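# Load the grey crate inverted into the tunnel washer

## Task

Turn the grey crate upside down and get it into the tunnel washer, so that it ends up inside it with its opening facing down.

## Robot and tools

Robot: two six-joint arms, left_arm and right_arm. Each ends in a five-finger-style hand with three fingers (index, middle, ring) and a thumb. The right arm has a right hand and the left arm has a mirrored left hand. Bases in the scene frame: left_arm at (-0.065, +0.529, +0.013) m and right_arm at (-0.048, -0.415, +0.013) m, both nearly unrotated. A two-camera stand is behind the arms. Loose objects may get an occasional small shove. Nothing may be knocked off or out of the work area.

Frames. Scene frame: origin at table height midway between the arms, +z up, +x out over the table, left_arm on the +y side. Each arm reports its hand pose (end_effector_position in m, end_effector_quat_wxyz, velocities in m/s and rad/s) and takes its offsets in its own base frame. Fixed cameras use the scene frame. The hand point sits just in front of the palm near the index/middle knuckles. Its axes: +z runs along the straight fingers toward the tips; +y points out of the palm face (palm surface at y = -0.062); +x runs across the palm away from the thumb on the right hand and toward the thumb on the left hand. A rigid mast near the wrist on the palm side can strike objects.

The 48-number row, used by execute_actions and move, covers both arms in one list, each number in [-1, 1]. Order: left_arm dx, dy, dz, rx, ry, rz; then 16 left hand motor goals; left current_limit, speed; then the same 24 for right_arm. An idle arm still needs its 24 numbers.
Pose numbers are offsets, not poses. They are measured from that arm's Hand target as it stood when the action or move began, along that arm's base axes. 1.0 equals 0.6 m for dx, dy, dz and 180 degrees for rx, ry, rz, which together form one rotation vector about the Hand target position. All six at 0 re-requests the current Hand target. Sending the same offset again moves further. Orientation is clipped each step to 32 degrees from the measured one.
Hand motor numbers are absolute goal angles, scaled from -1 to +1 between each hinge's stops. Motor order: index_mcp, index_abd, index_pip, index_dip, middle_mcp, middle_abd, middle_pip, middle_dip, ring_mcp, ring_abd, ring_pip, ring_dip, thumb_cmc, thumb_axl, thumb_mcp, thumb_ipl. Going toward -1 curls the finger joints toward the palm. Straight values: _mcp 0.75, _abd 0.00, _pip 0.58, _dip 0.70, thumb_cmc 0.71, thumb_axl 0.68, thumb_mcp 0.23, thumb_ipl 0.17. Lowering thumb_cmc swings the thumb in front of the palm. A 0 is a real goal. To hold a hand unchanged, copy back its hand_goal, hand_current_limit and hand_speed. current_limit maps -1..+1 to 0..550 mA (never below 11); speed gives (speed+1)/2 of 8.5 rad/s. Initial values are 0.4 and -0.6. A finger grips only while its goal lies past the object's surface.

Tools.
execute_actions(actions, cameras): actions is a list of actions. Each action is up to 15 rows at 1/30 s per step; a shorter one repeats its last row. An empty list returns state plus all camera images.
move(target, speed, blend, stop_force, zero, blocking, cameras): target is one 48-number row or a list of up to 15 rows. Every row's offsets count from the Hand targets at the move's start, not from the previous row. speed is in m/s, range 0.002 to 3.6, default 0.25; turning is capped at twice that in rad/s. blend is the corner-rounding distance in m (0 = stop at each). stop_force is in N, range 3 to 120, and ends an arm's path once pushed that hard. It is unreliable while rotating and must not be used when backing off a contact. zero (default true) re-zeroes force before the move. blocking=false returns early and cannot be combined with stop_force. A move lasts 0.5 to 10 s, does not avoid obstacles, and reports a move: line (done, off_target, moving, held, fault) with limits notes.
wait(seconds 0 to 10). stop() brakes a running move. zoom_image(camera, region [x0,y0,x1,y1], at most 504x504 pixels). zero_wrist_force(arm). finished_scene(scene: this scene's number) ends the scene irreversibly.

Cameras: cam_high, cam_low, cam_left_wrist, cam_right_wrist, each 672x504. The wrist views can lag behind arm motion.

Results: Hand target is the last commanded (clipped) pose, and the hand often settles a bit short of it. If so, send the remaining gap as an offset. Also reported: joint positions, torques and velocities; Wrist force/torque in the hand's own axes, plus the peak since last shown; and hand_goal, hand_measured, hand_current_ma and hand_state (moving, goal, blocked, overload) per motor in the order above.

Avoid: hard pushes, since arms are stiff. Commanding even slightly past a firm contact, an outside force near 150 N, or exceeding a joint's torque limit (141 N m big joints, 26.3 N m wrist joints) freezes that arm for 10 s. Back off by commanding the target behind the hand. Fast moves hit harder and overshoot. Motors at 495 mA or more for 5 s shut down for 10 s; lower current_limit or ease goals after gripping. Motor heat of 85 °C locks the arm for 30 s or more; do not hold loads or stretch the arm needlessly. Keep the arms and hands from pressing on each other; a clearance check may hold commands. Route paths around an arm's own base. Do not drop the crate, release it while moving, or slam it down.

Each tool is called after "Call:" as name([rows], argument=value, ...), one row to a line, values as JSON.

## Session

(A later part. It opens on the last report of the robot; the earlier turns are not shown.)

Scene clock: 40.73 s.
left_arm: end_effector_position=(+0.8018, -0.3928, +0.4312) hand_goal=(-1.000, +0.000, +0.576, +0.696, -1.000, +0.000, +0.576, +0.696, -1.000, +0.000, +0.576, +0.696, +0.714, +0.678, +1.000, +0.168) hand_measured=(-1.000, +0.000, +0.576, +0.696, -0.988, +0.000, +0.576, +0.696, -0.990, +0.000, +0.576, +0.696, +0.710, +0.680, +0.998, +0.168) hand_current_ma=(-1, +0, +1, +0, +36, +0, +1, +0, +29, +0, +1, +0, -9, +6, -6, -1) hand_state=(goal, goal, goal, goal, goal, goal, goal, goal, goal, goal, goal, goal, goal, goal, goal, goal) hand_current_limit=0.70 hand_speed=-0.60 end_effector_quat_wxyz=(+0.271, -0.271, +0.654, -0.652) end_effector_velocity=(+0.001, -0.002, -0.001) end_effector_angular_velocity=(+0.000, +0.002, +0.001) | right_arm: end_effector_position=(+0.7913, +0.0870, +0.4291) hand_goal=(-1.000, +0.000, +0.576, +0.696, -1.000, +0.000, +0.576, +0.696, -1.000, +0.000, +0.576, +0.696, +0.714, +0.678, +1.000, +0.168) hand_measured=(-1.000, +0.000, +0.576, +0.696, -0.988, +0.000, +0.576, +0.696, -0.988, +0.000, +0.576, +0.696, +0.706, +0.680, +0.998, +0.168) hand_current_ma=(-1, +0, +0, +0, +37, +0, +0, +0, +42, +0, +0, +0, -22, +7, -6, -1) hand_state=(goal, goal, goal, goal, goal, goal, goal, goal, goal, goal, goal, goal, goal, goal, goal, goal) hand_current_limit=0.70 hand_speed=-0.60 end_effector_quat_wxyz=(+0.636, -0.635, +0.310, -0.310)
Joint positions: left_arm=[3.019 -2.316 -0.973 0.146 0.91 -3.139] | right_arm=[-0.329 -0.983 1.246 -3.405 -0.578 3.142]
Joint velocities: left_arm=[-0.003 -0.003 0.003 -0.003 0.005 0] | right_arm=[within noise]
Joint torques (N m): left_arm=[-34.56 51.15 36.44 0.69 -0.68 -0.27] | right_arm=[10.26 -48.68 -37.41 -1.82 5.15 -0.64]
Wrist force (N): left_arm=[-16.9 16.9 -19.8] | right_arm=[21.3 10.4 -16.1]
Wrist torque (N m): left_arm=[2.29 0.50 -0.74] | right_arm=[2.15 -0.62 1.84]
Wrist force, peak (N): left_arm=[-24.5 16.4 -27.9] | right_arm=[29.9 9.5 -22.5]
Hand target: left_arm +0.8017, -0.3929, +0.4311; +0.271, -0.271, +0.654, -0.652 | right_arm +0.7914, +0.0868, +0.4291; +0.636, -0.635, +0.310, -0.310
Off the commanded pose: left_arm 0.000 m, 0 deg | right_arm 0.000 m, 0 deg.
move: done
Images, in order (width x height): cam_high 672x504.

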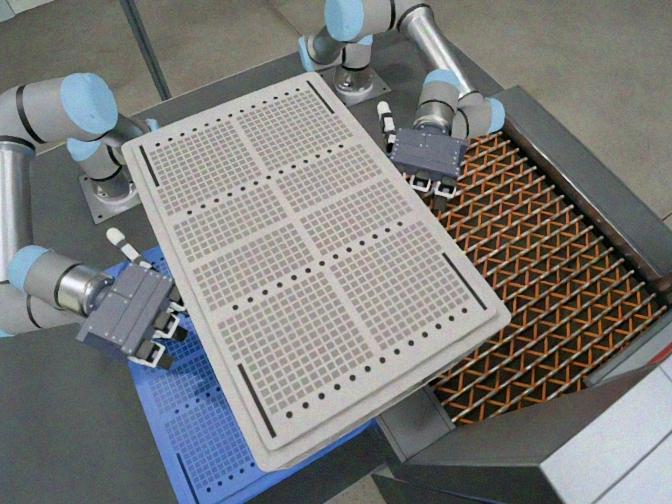

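Call:
move(target=[-0.0137,0.3414,0,0,0,0,-1,0,0.576,0.696,-1,0,0.576,0.696,-1,0,0.576,0.696,0.714,0.678,1.0,0.168,0.7,-0.6,0.0048,0.3417,0,0,0,0,-1,0,0.576,0.696,-1,0,0.576,0.696,-1,0,0.576,0.696,0.714,0.678,1.0,0.168,0.7,-0.6], speed=0.08)

Call:
move(target=[-0.0137,0.3414,0,0,0,0,-1,0,0.576,0.696,-1,0,0.576,0.696,-1,0,0.576,0.696,0.714,0.678,1.0,0.168,0.7,-0.6,0.0048,0.3417,0,0,0,0,-1,0,0.576,0.696,-1,0,0.576,0.696,-1,0,0.576,0.696,0.714,0.678,1.0,0.168,0.7,-0.6], speed=0.08, cameras=["cam_high","cam_low"])

Scene clock: 43.93 s.
left_arm: end_effector_position=(+0.7935, -0.1880, +0.4311) hand_goal=(-1.000, +0.000, +0.576, +0.696, -1.000, +0.000, +0.576, +0.696, -1.000, +0.000, +0.576, +0.696, +0.714, +0.678, +1.000, +0.168) hand_measured=(-1.000, +0.000, +0.576, +0.696, -0.988, +0.000, +0.576, +0.696, -0.990, +0.000, +0.576, +0.696, +0.710, +0.680, +0.998, +0.168) hand_current_ma=(-1, +0, +1, +0, +36, +0, +1, +0, +29, +0, +1, +0, -9, +6, -6, -1) hand_state=(goal, goal, goal, goal, goal, goal, goal, goal, goal, goal, goal, goal, goal, goal, goal, goal) hand_current_limit=0.70 hand_speed=-0.60 end_effector_quat_wxyz=(+0.271, -0.271, +0.654, -0.652) end_effector_velocity=(+0.000, -0.002, +0.000) end_effector_angular_velocity=(+0.000, +0.000, +0.002) | right_arm: end_effector_position=(+0.7943, +0.2920, +0.4290) hand_goal=(-1.000, +0.000, +0.576, +0.696, -1.000, +0.000, +0.576, +0.696, -1.000, +0.000, +0.576, +0.696, +0.714, +0.678, +1.000, +0.168) hand_measured=(-1.000, +0.000, +0.576, +0.696, -0.988, +0.000, +0.576, +0.696, -0.988, +0.000, +0.576, +0.696, +0.706, +0.680, +0.998, +0.168) hand_current_ma=(-1, +0, +0, +0, +37, +0, +0, +0, +42, +0, +0, +0, -22, +7, -6, -1) hand_state=(goal, goal, goal, goal, goal, goal, goal, goal, goal, goal, goal, goal, goal, goal, goal, goal) hand_current_limit=0.70 hand_speed=-0.60 end_effector_quat_wxyz=(+0.636, -0.635, +0.310, -0.310) end_effector_velocity=(+0.000, -0.002, -0.001) end_effector_angular_velocity=(+0.001, +0.004, +0.001)
Joint positions: left_arm=[3.334 -2.202 -1.168 0.225 0.595 -3.137] | right_arm=[-0.001 -0.952 1.195 -3.385 -0.906 3.142]
Joint velocities: left_arm=[-0.004 0 0 0 0.005 0] | right_arm=[-0.004 -0.001 0.004 0 0.005 0.002]
Joint torques (N m): left_arm=[-33.76 57.63 32.1 3.78 -0.63 0.07] | right_arm=[9.19 -63.7 -18.57 -3.01 5.19 -0.67]
Wrist force (N): left_arm=[-15.9 16.4 -18.3] | right_arm=[20.5 9.9 -15.4]
Wrist torque (N m): left_arm=[2.12 0.45 -0.63] | right_arm=[2.07 -0.58 1.77]
Wrist force, peak (N): left_arm=[-18.7 16.5 -21.3] | right_arm=[24.2 9.0 -17.9]
Hand target: left_arm +0.7935, -0.1881, +0.4311; +0.271, -0.271, +0.654, -0.652 | right_arm +0.7943, +0.2919, +0.4291; +0.636, -0.635, +0.310, -0.310
Off the commanded pose: left_arm 0.000 m, 0 deg | right_arm 0.000 m, 0 deg.
move: done

Scene clock: 46.83 s.
left_arm: end_effector_position=(+0.7853, +0.0169, +0.4310) hand_goal=(-1.000, +0.000, +0.576, +0.696, -1.000, +0.000, +0.576, +0.696, -1.000, +0.000, +0.576, +0.696, +0.714, +0.678, +1.000, +0.168) hand_measured=(-1.000, +0.000, +0.576, +0.696, -0.988, +0.000, +0.576, +0.696, -0.990, +0.000, +0.576, +0.696, +0.710, +0.680, +0.998, +0.168) hand_current_ma=(-1, +0, +1, +0, +36, +0, +1, +0, +29, +0, +1, +0, -9, +6, -6, -1) hand_state=(goal, goal, goal, goal, goal, goal, goal, goal, goal, goal, goal, goal, goal, goal, goal, goal) hand_current_limit=0.70 hand_speed=-0.60 end_effector_quat_wxyz=(+0.271, -0.271, +0.654, -0.652) | right_arm: end_effector_position=(+0.7971, +0.4970, +0.4289) hand_goal=(-1.000, +0.000, +0.576, +0.696, -1.000, +0.000, +0.576, +0.696, -1.000, +0.000, +0.576, +0.696, +0.714, +0.678, +1.000, +0.168) hand_measured=(-1.000, +0.000, +0.576, +0.696, -0.988, +0.000, +0.576, +0.696, -0.988, +0.000, +0.576, +0.696, +0.706, +0.680, +0.998, +0.168) hand_current_ma=(-1, +0, +0, +0, +37, +0, +0, +0, +42, +0, +0, +0, -22, +7, -6, -1) hand_state=(goal, goal, goal, goal, goal, goal, goal, goal, goal, goal, goal, goal, goal, goal, goal, goal) hand_current_limit=0.70 hand_speed=-0.60 end_effector_quat_wxyz=(+0.636, -0.636, +0.310, -0.310)
Joint positions: left_arm=[3.639 -2.255 -1.079 0.185 0.29 -3.134] | right_arm=[0.304 -0.746 0.841 -3.236 -1.211 3.142]
Joint torques (N m): left_arm=[-34.38 68.05 21.05 3.53 -0.47 -0.31] | right_arm=[8.8 -73.1 -19.57 -4.38 4.8 -0.78]
Wrist force (N): left_arm=[-15.3 16.5 -17.5] | right_arm=[19.9 9.3 -15.1]
Wrist torque (N m): left_arm=[2.11 0.43 -0.62] | right_arm=[2.06 -0.55 1.75]
Wrist force, peak (N): left_arm=[-16.9 16.5 -19.2] | right_arm=[22.8 9.2 -17.3]
Hand target: left_arm +0.7853, +0.0167, +0.4311; +0.271, -0.271, +0.654, -0.652 | right_arm +0.7972, +0.4969, +0.4291; +0.636, -0.635, +0.310, -0.310
Off the commanded pose: left_arm 0.000 m, 0 deg | right_arm 0.000 m, 0 deg.
move: done
Images, in order (width x height): cam_high 672x504, cam_low 672x504.

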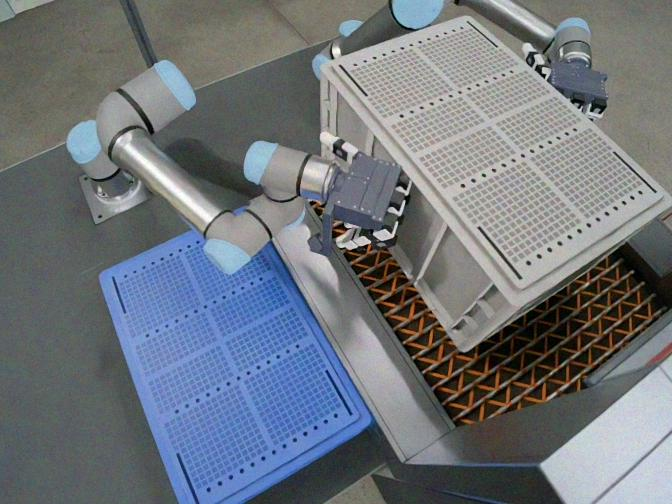

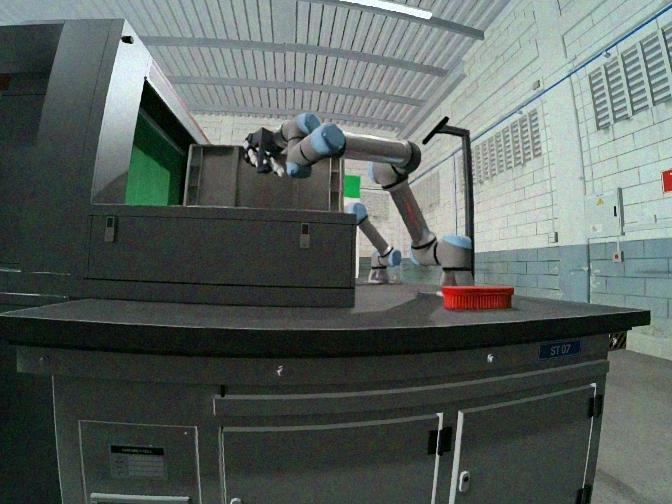

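Call:
move(target=[0,0,-0.1167,0,0,0,-1,0,0.576,0.696,-1,0,0.576,0.696,-1,0,0.576,0.696,0.714,0.678,1.0,0.168,0.7,-0.6,0,0,-0.1167,0,0,0,-1,0,0.576,0.696,-1,0,0.576,0.696,-1,0,0.576,0.696,0.714,0.678,1.0,0.168,0.7,-0.6], speed=0.05, cameras=["cam_high","cam_low"])

Scene clock: 48.90 s.
left_arm: end_effector_position=(+0.7853, +0.0167, +0.3609) hand_goal=(-1.000, +0.000, +0.576, +0.696, -1.000, +0.000, +0.576, +0.696, -1.000, +0.000, +0.576, +0.696, +0.714, +0.678, +1.000, +0.168) hand_measured=(-1.000, +0.000, +0.576, +0.696, -0.988, +0.000, +0.576, +0.696, -0.990, +0.000, +0.576, +0.696, +0.710, +0.680, +0.998, +0.168) hand_current_ma=(-1, +0, +1, +0, +36, +0, +1, +0, +29, +0, +1, +0, -9, +6, -6, -1) hand_state=(goal, goal, goal, goal, goal, goal, goal, goal, goal, goal, goal, goal, goal, goal, goal, goal) hand_current_limit=0.70 hand_speed=-0.60 end_effector_quat_wxyz=(+0.271, -0.271, +0.654, -0.652) end_effector_velocity=(+0.000, -0.001, +0.001) end_effector_angular_velocity=(-0.001, +0.002, -0.001) | right_arm: end_effector_position=(+0.7972, +0.4969, +0.3587) hand_goal=(-1.000, +0.000, +0.576, +0.696, -1.000, +0.000, +0.576, +0.696, -1.000, +0.000, +0.576, +0.696, +0.714, +0.678, +1.000, +0.168) hand_measured=(-1.000, +0.000, +0.576, +0.696, -0.988, +0.000, +0.576, +0.696, -0.988, +0.000, +0.576, +0.696, +0.706, +0.680, +0.998, +0.168) hand_current_ma=(-1, +0, +0, +0, +37, +0, +0, +0, +42, +0, +0, +0, -22, +7, -6, -1) hand_state=(goal, goal, goal, goal, goal, goal, goal, goal, goal, goal, goal, goal, goal, goal, goal, goal) hand_current_limit=0.70 hand_speed=-0.60 end_effector_quat_wxyz=(+0.636, -0.636, +0.310, -0.310) end_effector_velocity=(+0.000, +0.000, +0.002) end_effector_angular_velocity=(+0.000, +0.000, +0.000)
Joint positions: left_arm=[3.638 -2.303 -1.181 0.335 0.29 -3.134] | right_arm=[0.304 -0.711 0.957 -3.388 -1.211 3.142]
Joint velocities: left_arm=[-0.001 0.001 0.002 -0.005 0 0] | right_arm=[0 -0.001 -0.004 0.005 0 0]
Joint torques (N m): left_arm=[-32.63 68.21 31.7 -0.54 -3.08 -2.97] | right_arm=[14.16 -72.23 -38.84 -0.1 4.15 0.77]
Wrist force (N): left_arm=[-17.6 16.9 -20.0] | right_arm=[21.9 9.7 -16.5]
Wrist torque (N m): left_arm=[2.33 0.51 -0.71] | right_arm=[2.21 -0.66 1.95]
Wrist force, peak (N): left_arm=[-18.1 18.2 -20.0] | right_arm=[22.0 11.7 -16.4]
Hand target: left_arm +0.7853, +0.0167, +0.3610; +0.271, -0.271, +0.654, -0.652 | right_arm +0.7972, +0.4969, +0.3590; +0.636, -0.635, +0.310, -0.310
Off the commanded pose: left_arm 0.000 m, 0 deg | right_arm 0.000 m, 0 deg.
move: done
Images, in order (width x height): cam_high 672x504, cam_low 672x504.

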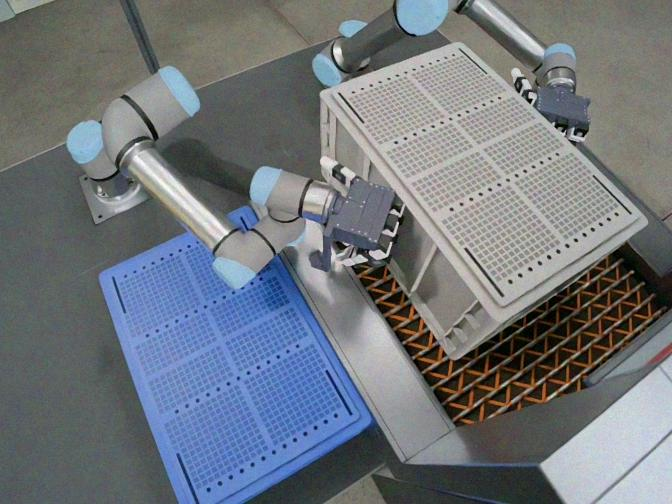

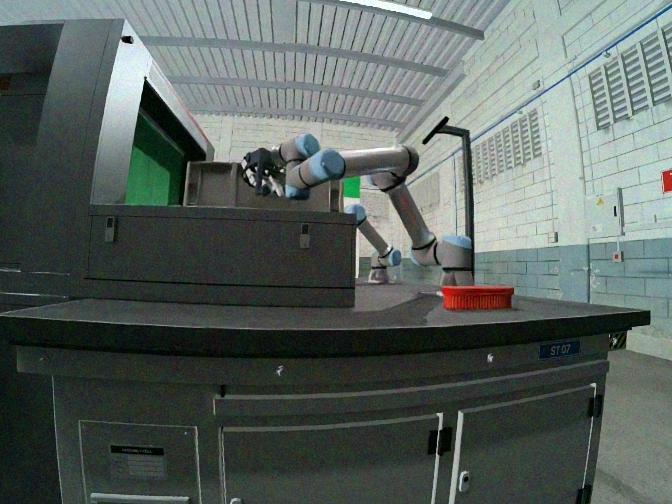

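Call:
move(target=[0,0,-0.025,0,0,0,-1,0,0.576,0.696,-1,0,0.576,0.696,-1,0,0.576,0.696,0.714,0.678,1.0,0.168,0.7,-0.6,0,0,-0.0225,0,0,0,-1,0,0.576,0.696,-1,0,0.576,0.696,-1,0,0.576,0.696,0.714,0.678,1.0,0.168,0.7,-0.6], speed=0.025)

Scene clock: 49.97 s.
left_arm: end_effector_position=(+0.7853, +0.0167, +0.3458) hand_goal=(-1.000, +0.000, +0.576, +0.696, -1.000, +0.000, +0.576, +0.696, -1.000, +0.000, +0.576, +0.696, +0.714, +0.678, +1.000, +0.168) hand_measured=(-1.000, +0.000, +0.576, +0.696, -0.988, +0.000, +0.576, +0.696, -0.990, +0.000, +0.576, +0.696, +0.710, +0.680, +0.998, +0.168) hand_current_ma=(-1, +0, +1, +0, +36, +0, +1, +0, +29, +0, +1, +0, -9, +7, -6, -1) hand_state=(goal, goal, goal, goal, goal, goal, goal, goal, goal, goal, goal, goal, goal, goal, goal, goal) hand_current_limit=0.70 hand_speed=-0.60 end_effector_quat_wxyz=(+0.271, -0.271, +0.654, -0.652) | right_arm: end_effector_position=(+0.7972, +0.4969, +0.3453) hand_goal=(-1.000, +0.000, +0.576, +0.696, -1.000, +0.000, +0.576, +0.696, -1.000, +0.000, +0.576, +0.696, +0.714, +0.678, +1.000, +0.168) hand_measured=(-1.000, +0.000, +0.576, +0.696, -0.988, +0.000, +0.576, +0.696, -0.988, +0.000, +0.576, +0.696, +0.706, +0.680, +0.998, +0.168) hand_current_ma=(+0, +0, +0, +0, +37, +0, +0, +0, +41, +0, +0, +0, -22, +7, -6, -1) hand_state=(goal, goal, goal, goal, goal, goal, goal, goal, goal, goal, goal, goal, goal, goal, goal, goal) hand_current_limit=0.70 hand_speed=-0.60 end_effector_quat_wxyz=(+0.636, -0.635, +0.310, -0.310)
Joint positions: left_arm=[3.638 -2.317 -1.198 0.366 0.29 -3.133] | right_arm=[0.304 -0.701 0.974 -3.416 -1.211 3.142]
Joint torques (N m): left_arm=[-24.31 53.11 25.07 -0.54 -3.29 -2] | right_arm=[14.41 -53.43 -27.84 0.17 3.64 0.34]
Wrist force (N): left_arm=[-12.3 -1.4 -7.9] | right_arm=[14.3 -2.3 -6.2]
Wrist torque (N m): left_arm=[1.19 0.05 -0.82] | right_arm=[0.74 0.04 1.28]
Wrist force, peak (N): left_arm=[-17.8 17.1 -19.9] | right_arm=[21.8 10.4 -16.4]
Hand target: left_arm +0.7853, +0.0167, +0.3460; +0.271, -0.271, +0.654, -0.652 | right_arm +0.7972, +0.4969, +0.3455; +0.636, -0.635, +0.310, -0.310
Off the commanded pose: left_arm 0.000 m, 0 deg | right_arm 0.000 m, 0 deg.
move: done

Call:
move([
  [0,0,-0.01,0,0,0,-1,0,0.576,0.696,-1,0,0.576,0.696,-1,0,0.576,0.696,0.714,0.678,1.0,0.168,0.7,-0.6,0,0,-0.01,0,0,0,-1,0,0.576,0.696,-1,0,0.576,0.696,-1,0,0.576,0.696,0.714,0.678,1.0,0.168,0.7,-0.6],
  [0,0.1,-0.01,0,0,0,-1,0,0.576,0.696,-1,0,0.576,0.696,-1,0,0.576,0.696,0.714,0.678,1.0,0.168,0.7,-0.6,0,-0.1,-0.01,0,0,0,-1,0,0.576,0.696,-1,0,0.576,0.696,-1,0,0.576,0.696,0.714,0.678,1.0,0.168,0.7,-0.6],
], speed=[0.04,0.1], blend=[0.003,0], cameras=["cam_high","cam_low"])

Scene clock: 51.27 s.
left_arm: end_effector_position=(+0.7853, +0.0769, +0.3399) hand_goal=(-1.000, +0.000, +0.576, +0.696, -1.000, +0.000, +0.576, +0.696, -1.000, +0.000, +0.576, +0.696, +0.714, +0.678, +1.000, +0.168) hand_measured=(-0.998, +0.000, +0.576, +0.696, -0.988, +0.000, +0.576, +0.696, -0.990, +0.000, +0.576, +0.696, +0.710, +0.680, +0.998, +0.168) hand_current_ma=(+7, +0, +1, +0, +36, +0, +1, +0, +29, +0, +1, +0, -9, +7, -6, -1) hand_state=(goal, goal, goal, goal, goal, goal, goal, goal, goal, goal, goal, goal, goal, goal, goal, goal) hand_current_limit=0.70 hand_speed=-0.60 end_effector_quat_wxyz=(+0.271, -0.271, +0.654, -0.652) end_effector_velocity=(+0.000, -0.002, +0.000) end_effector_angular_velocity=(+0.001, -0.001, +0.002) | right_arm: end_effector_position=(+0.7971, +0.4367, +0.3397) hand_goal=(-1.000, +0.000, +0.576, +0.696, -1.000, +0.000, +0.576, +0.696, -1.000, +0.000, +0.576, +0.696, +0.714, +0.678, +1.000, +0.168) hand_measured=(-0.996, +0.000, +0.576, +0.696, -0.988, +0.000, +0.576, +0.696, -0.988, +0.000, +0.576, +0.696, +0.706, +0.680, +0.998, +0.168) hand_current_ma=(+8, +0, +0, +0, +37, +0, +0, +0, +41, +0, +0, +0, -22, +7, -6, -1) hand_state=(goal, goal, goal, goal, goal, goal, goal, goal, goal, goal, goal, goal, goal, goal, goal, goal) hand_current_limit=0.70 hand_speed=-0.60 end_effector_quat_wxyz=(+0.636, -0.635, +0.310, -0.310)
Joint positions: left_arm=[3.716 -2.37 -1.117 0.336 0.213 -3.131] | right_arm=[0.22 -0.766 1.11 -3.486 -1.127 3.142]
Joint velocities: left_arm=[-0.003 0.002 -0.005 0.004 0.005 0] | right_arm=[within noise]
Joint torques (N m): left_arm=[-14.17 57 14.62 2.68 2.33 -0.88] | right_arm=[12.29 -40.37 -30.52 0.59 -1.3 0.8]
Wrist force (N): left_arm=[1.5 0.1 1.1] | right_arm=[-0.8 -2.0 0.5]
Wrist torque (N m): left_arm=[0.75 -0.34 -0.01] | right_arm=[0.30 0.43 0.19]
Wrist force, peak (N): left_arm=[-12.8 -1.2 -7.3] | right_arm=[14.1 -5.0 -6.6]
Hand target: left_arm +0.7853, +0.0767, +0.3400; +0.271, -0.271, +0.654, -0.652 | right_arm +0.7972, +0.4369, +0.3395; +0.636, -0.635, +0.310, -0.310
Off the commanded pose: left_arm 0.000 m, 0 deg | right_arm 0.000 m, 0 deg.
move: done
Images, in order (width x height): cam_high 672x504, cam_low 672x504.

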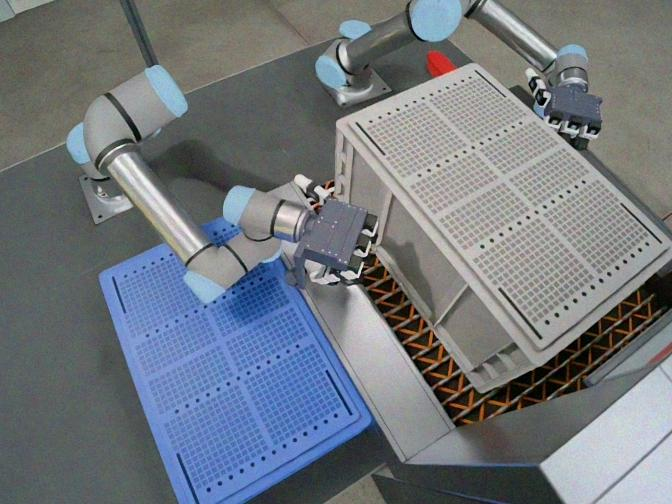

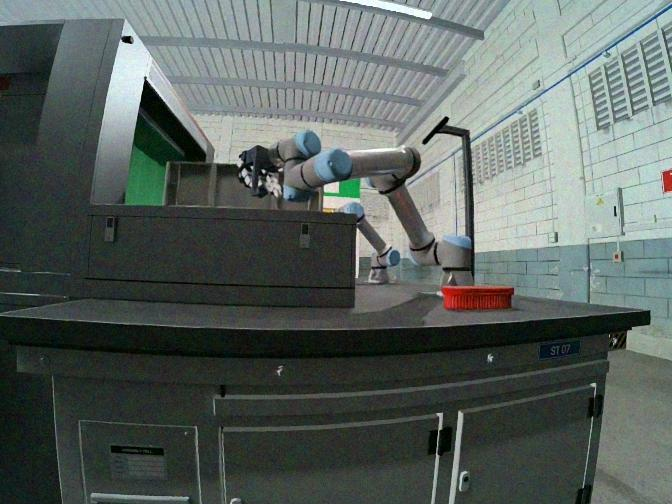

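Call:
wait(seconds=6, cameras=["cam_high","cam_low"])

Call:
wait(seconds=4, cameras=["cam_high","cam_low"])

Scene clock: 57.37 s.
left_arm: end_effector_position=(+0.7853, +0.0767, +0.3400) hand_goal=(-1.000, +0.000, +0.576, +0.696, -1.000, +0.000, +0.576, +0.696, -1.000, +0.000, +0.576, +0.696, +0.714, +0.678, +1.000, +0.168) hand_measured=(-0.998, +0.000, +0.576, +0.696, -0.988, +0.000, +0.576, +0.696, -0.990, +0.000, +0.576, +0.696, +0.710, +0.680, +0.998, +0.168) hand_current_ma=(+7, +0, +1, +0, +36, +0, +1, +0, +29, +0, +1, +0, -9, +7, -6, -1) hand_state=(goal, goal, goal, goal, goal, goal, goal, goal, goal, goal, goal, goal, goal, goal, goal, goal) hand_current_limit=0.70 hand_speed=-0.60 end_effector_quat_wxyz=(+0.271, -0.271, +0.654, -0.652) | right_arm: end_effector_position=(+0.7971, +0.4369, +0.3395) hand_goal=(-1.000, +0.000, +0.576, +0.696, -1.000, +0.000, +0.576, +0.696, -1.000, +0.000, +0.576, +0.696, +0.714, +0.678, +1.000, +0.168) hand_measured=(-0.996, +0.000, +0.576, +0.696, -0.988, +0.000, +0.576, +0.696, -0.988, +0.000, +0.576, +0.696, +0.706, +0.680, +0.998, +0.168) hand_current_ma=(+8, +0, +0, +0, +37, +0, +0, +0, +41, +0, +0, +0, -22, +7, -6, -1) hand_state=(goal, goal, goal, goal, goal, goal, goal, goal, goal, goal, goal, goal, goal, goal, goal, goal) hand_current_limit=0.70 hand_speed=-0.60 end_effector_quat_wxyz=(+0.636, -0.635, +0.310, -0.310)
Joint positions: left_arm=[3.716 -2.37 -1.118 0.336 0.213 -3.131] | right_arm=[0.22 -0.765 1.109 -3.486 -1.127 3.142]
Joint torques (N m): left_arm=[-13.36 57.73 25.03 2.33 2.31 -2.05] | right_arm=[12.62 -39.41 -31.39 0.21 0.22 1.06]
Wrist force (N): left_arm=[1.1 -0.2 1.1] | right_arm=[-0.4 -1.8 0.7]
Wrist torque (N m): left_arm=[0.70 -0.29 -0.05] | right_arm=[0.29 0.38 0.23]
Wrist force, peak (N): left_arm=[1.6 -0.3 1.2] | right_arm=[-0.8 -2.3 0.6]
Hand target: left_arm +0.7853, +0.0767, +0.3400; +0.271, -0.271, +0.654, -0.652 | right_arm +0.7972, +0.4369, +0.3395; +0.636, -0.635, +0.310, -0.310
Off the commanded pose: left_arm 0.000 m, 0 deg | right_arm 0.000 m, 0 deg.
wait: 6.00 s; at rest by 0.07 s
Images, in order (width x height): cam_high 672x504, cam_low 672x504.

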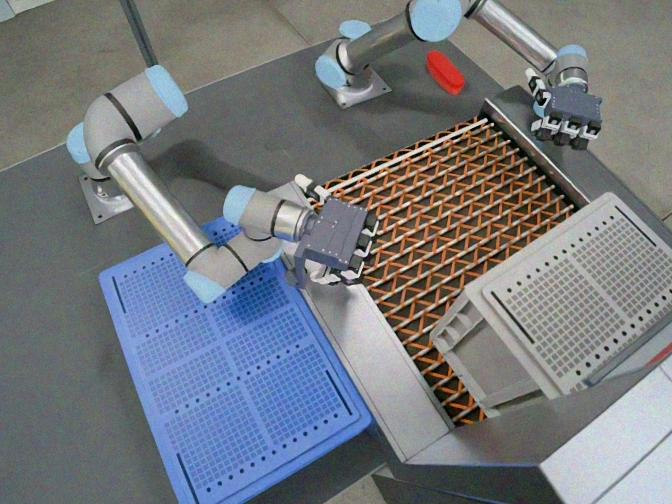

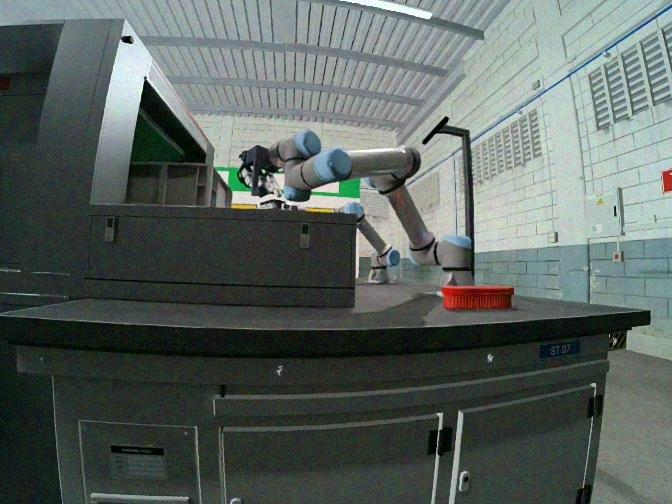

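Scene clock: 61.37 s.
left_arm: end_effector_position=(+0.7853, +0.0767, +0.3400) hand_goal=(-1.000, +0.000, +0.576, +0.696, -1.000, +0.000, +0.576, +0.696, -1.000, +0.000, +0.576, +0.696, +0.714, +0.678, +1.000, +0.168) hand_measured=(-0.998, +0.000, +0.576, +0.696, -0.988, +0.000, +0.576, +0.696, -0.990, +0.000, +0.576, +0.696, +0.710, +0.680, +0.998, +0.168) hand_current_ma=(+7, +0, +1, +0, +36, +0, +1, +0, +29, +0, +1, +0, -9, +7, -6, -1) hand_state=(goal, goal, goal, goal, goal, goal, goal, goal, goal, goal, goal, goal, goal, goal, goal, goal) hand_current_limit=0.70 hand_speed=-0.60 end_effector_quat_wxyz=(+0.271, -0.271, +0.654, -0.652) | right_arm: end_effector_position=(+0.7971, +0.4369, +0.3395) hand_goal=(-1.000, +0.000, +0.576, +0.696, -1.000, +0.000, +0.576, +0.696, -1.000, +0.000, +0.576, +0.696, +0.714, +0.678, +1.000, +0.168) hand_measured=(-0.996, +0.000, +0.576, +0.696, -0.988, +0.000, +0.576, +0.696, -0.988, +0.000, +0.576, +0.696, +0.706, +0.680, +0.998, +0.168) hand_current_ma=(+8, +0, +0, +0, +37, +0, +0, +0, +41, +0, +0, +0, -22, +7, -6, -1) hand_state=(goal, goal, goal, goal, goal, goal, goal, goal, goal, goal, goal, goal, goal, goal, goal, goal) hand_current_limit=0.70 hand_speed=-0.60 end_effector_quat_wxyz=(+0.636, -0.635, +0.310, -0.310)
Joint positions: left_arm=[3.716 -2.37 -1.118 0.336 0.213 -3.131] | right_arm=[0.22 -0.765 1.109 -3.486 -1.127 3.142]
Joint torques (N m): left_arm=[-13.47 56.91 25.59 2.24 2.21 -2.06] | right_arm=[12.11 -38.76 -30.97 0.18 0.17 1]
Wrist force (N): left_arm=[1.1 -0.3 1.0] | right_arm=[-0.5 -1.8 0.7]
Wrist torque (N m): left_arm=[0.70 -0.29 -0.04] | right_arm=[0.29 0.40 0.21]
Wrist force, peak (N): left_arm=[1.6 0.1 1.3] | right_arm=[-1.1 -2.4 0.5]
Hand target: left_arm +0.7853, +0.0767, +0.3400; +0.271, -0.271, +0.654, -0.652 | right_arm +0.7972, +0.4369, +0.3395; +0.636, -0.635, +0.310, -0.310
Off the commanded pose: left_arm 0.000 m, 0 deg | right_arm 0.000 m, 0 deg.
wait: 4.00 s; at rest by 0.17 s
Images, in order (width x height): cam_high 672x504, cam_low 672x504.

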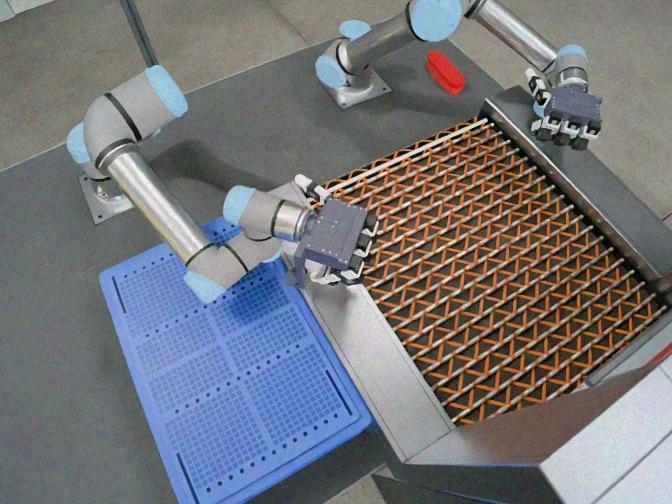

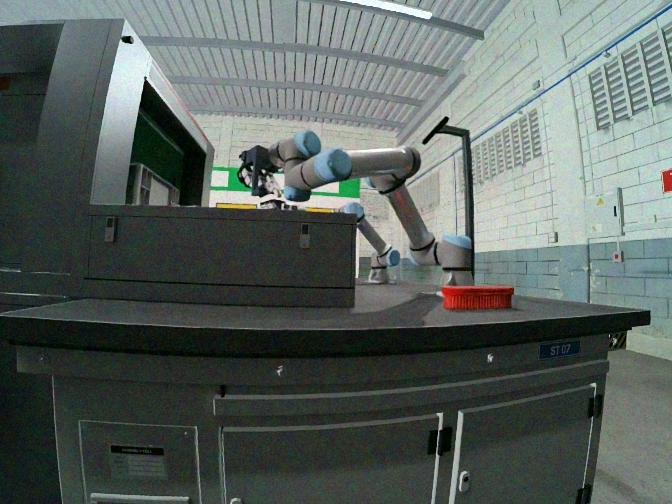

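Call:
wait(seconds=3.5, cameras=["cam_low"])

Call:
finished_scene(scene=2)

Scene clock: 65.07 s.
left_arm: end_effector_position=(+0.7853, +0.0767, +0.3400) hand_goal=(-1.000, +0.000, +0.576, +0.696, -1.000, +0.000, +0.576, +0.696, -1.000, +0.000, +0.576, +0.696, +0.714, +0.678, +1.000, +0.168) hand_measured=(-0.998, +0.000, +0.576, +0.696, -0.988, +0.000, +0.576, +0.696, -0.990, +0.000, +0.576, +0.696, +0.710, +0.680, +0.998, +0.168) hand_current_ma=(+7, +0, +1, +0, +36, +0, +1, +0, +29, +0, +1, +0, -9, +7, -6, -1) hand_state=(goal, goal, goal, goal, goal, goal, goal, goal, goal, goal, goal, goal, goal, goal, goal, goal) hand_current_limit=0.70 hand_speed=-0.60 end_effector_quat_wxyz=(+0.271, -0.271, +0.654, -0.652) | right_arm: end_effector_position=(+0.7971, +0.4369, +0.3395) hand_goal=(-1.000, +0.000, +0.576, +0.696, -1.000, +0.000, +0.576, +0.696, -1.000, +0.000, +0.576, +0.696, +0.714, +0.678, +1.000, +0.168) hand_measured=(-0.996, +0.000, +0.576, +0.696, -0.988, +0.000, +0.576, +0.696, -0.988, +0.000, +0.576, +0.696, +0.706, +0.680, +0.998, +0.168) hand_current_ma=(+8, +0, +0, +0, +37, +0, +0, +0, +41, +0, +0, +0, -22, +7, -6, -1) hand_state=(goal, goal, goal, goal, goal, goal, goal, goal, goal, goal, goal, goal, goal, goal, goal, goal) hand_current_limit=0.70 hand_speed=-0.60 end_effector_quat_wxyz=(+0.636, -0.635, +0.310, -0.310)
Joint positions: left_arm=[3.716 -2.37 -1.118 0.336 0.213 -3.131] | right_arm=[0.22 -0.765 1.109 -3.486 -1.127 3.142]
Joint torques (N m): left_arm=[-13.69 56.33 24.38 2.21 2.16 -2.01] | right_arm=[12.8 -39.89 -31.09 0.11 0.08 1.09]
Wrist force (N): left_arm=[1.4 -0.2 0.8] | right_arm=[-0.9 -1.4 0.4]
Wrist torque (N m): left_arm=[0.74 -0.34 -0.01] | right_arm=[0.36 0.46 0.18]
Wrist force, peak (N): left_arm=[1.4 -0.1 1.4] | right_arm=[-0.9 -2.2 0.4]
Hand target: left_arm +0.7853, +0.0767, +0.3400; +0.271, -0.271, +0.654, -0.652 | right_arm +0.7972, +0.4369, +0.3395; +0.636, -0.635, +0.310, -0.310
Off the commanded pose: left_arm 0.000 m, 0 deg | right_arm 0.000 m, 0 deg.
wait: 3.50 s; at rest from the start
Images, in order (width x height): cam_low 672x504.

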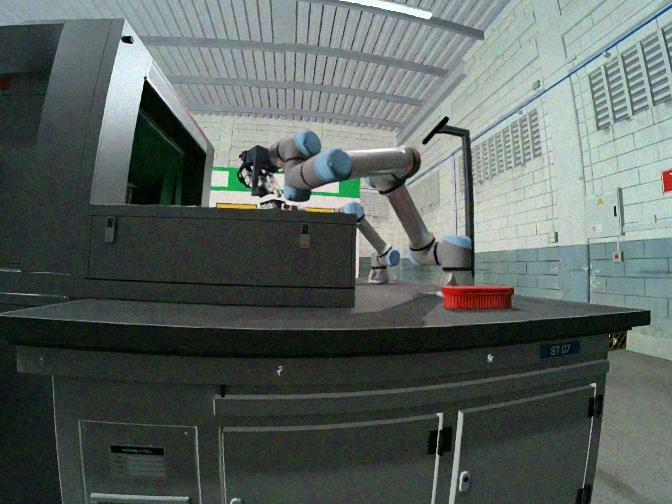

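The scene is finished: the task was done.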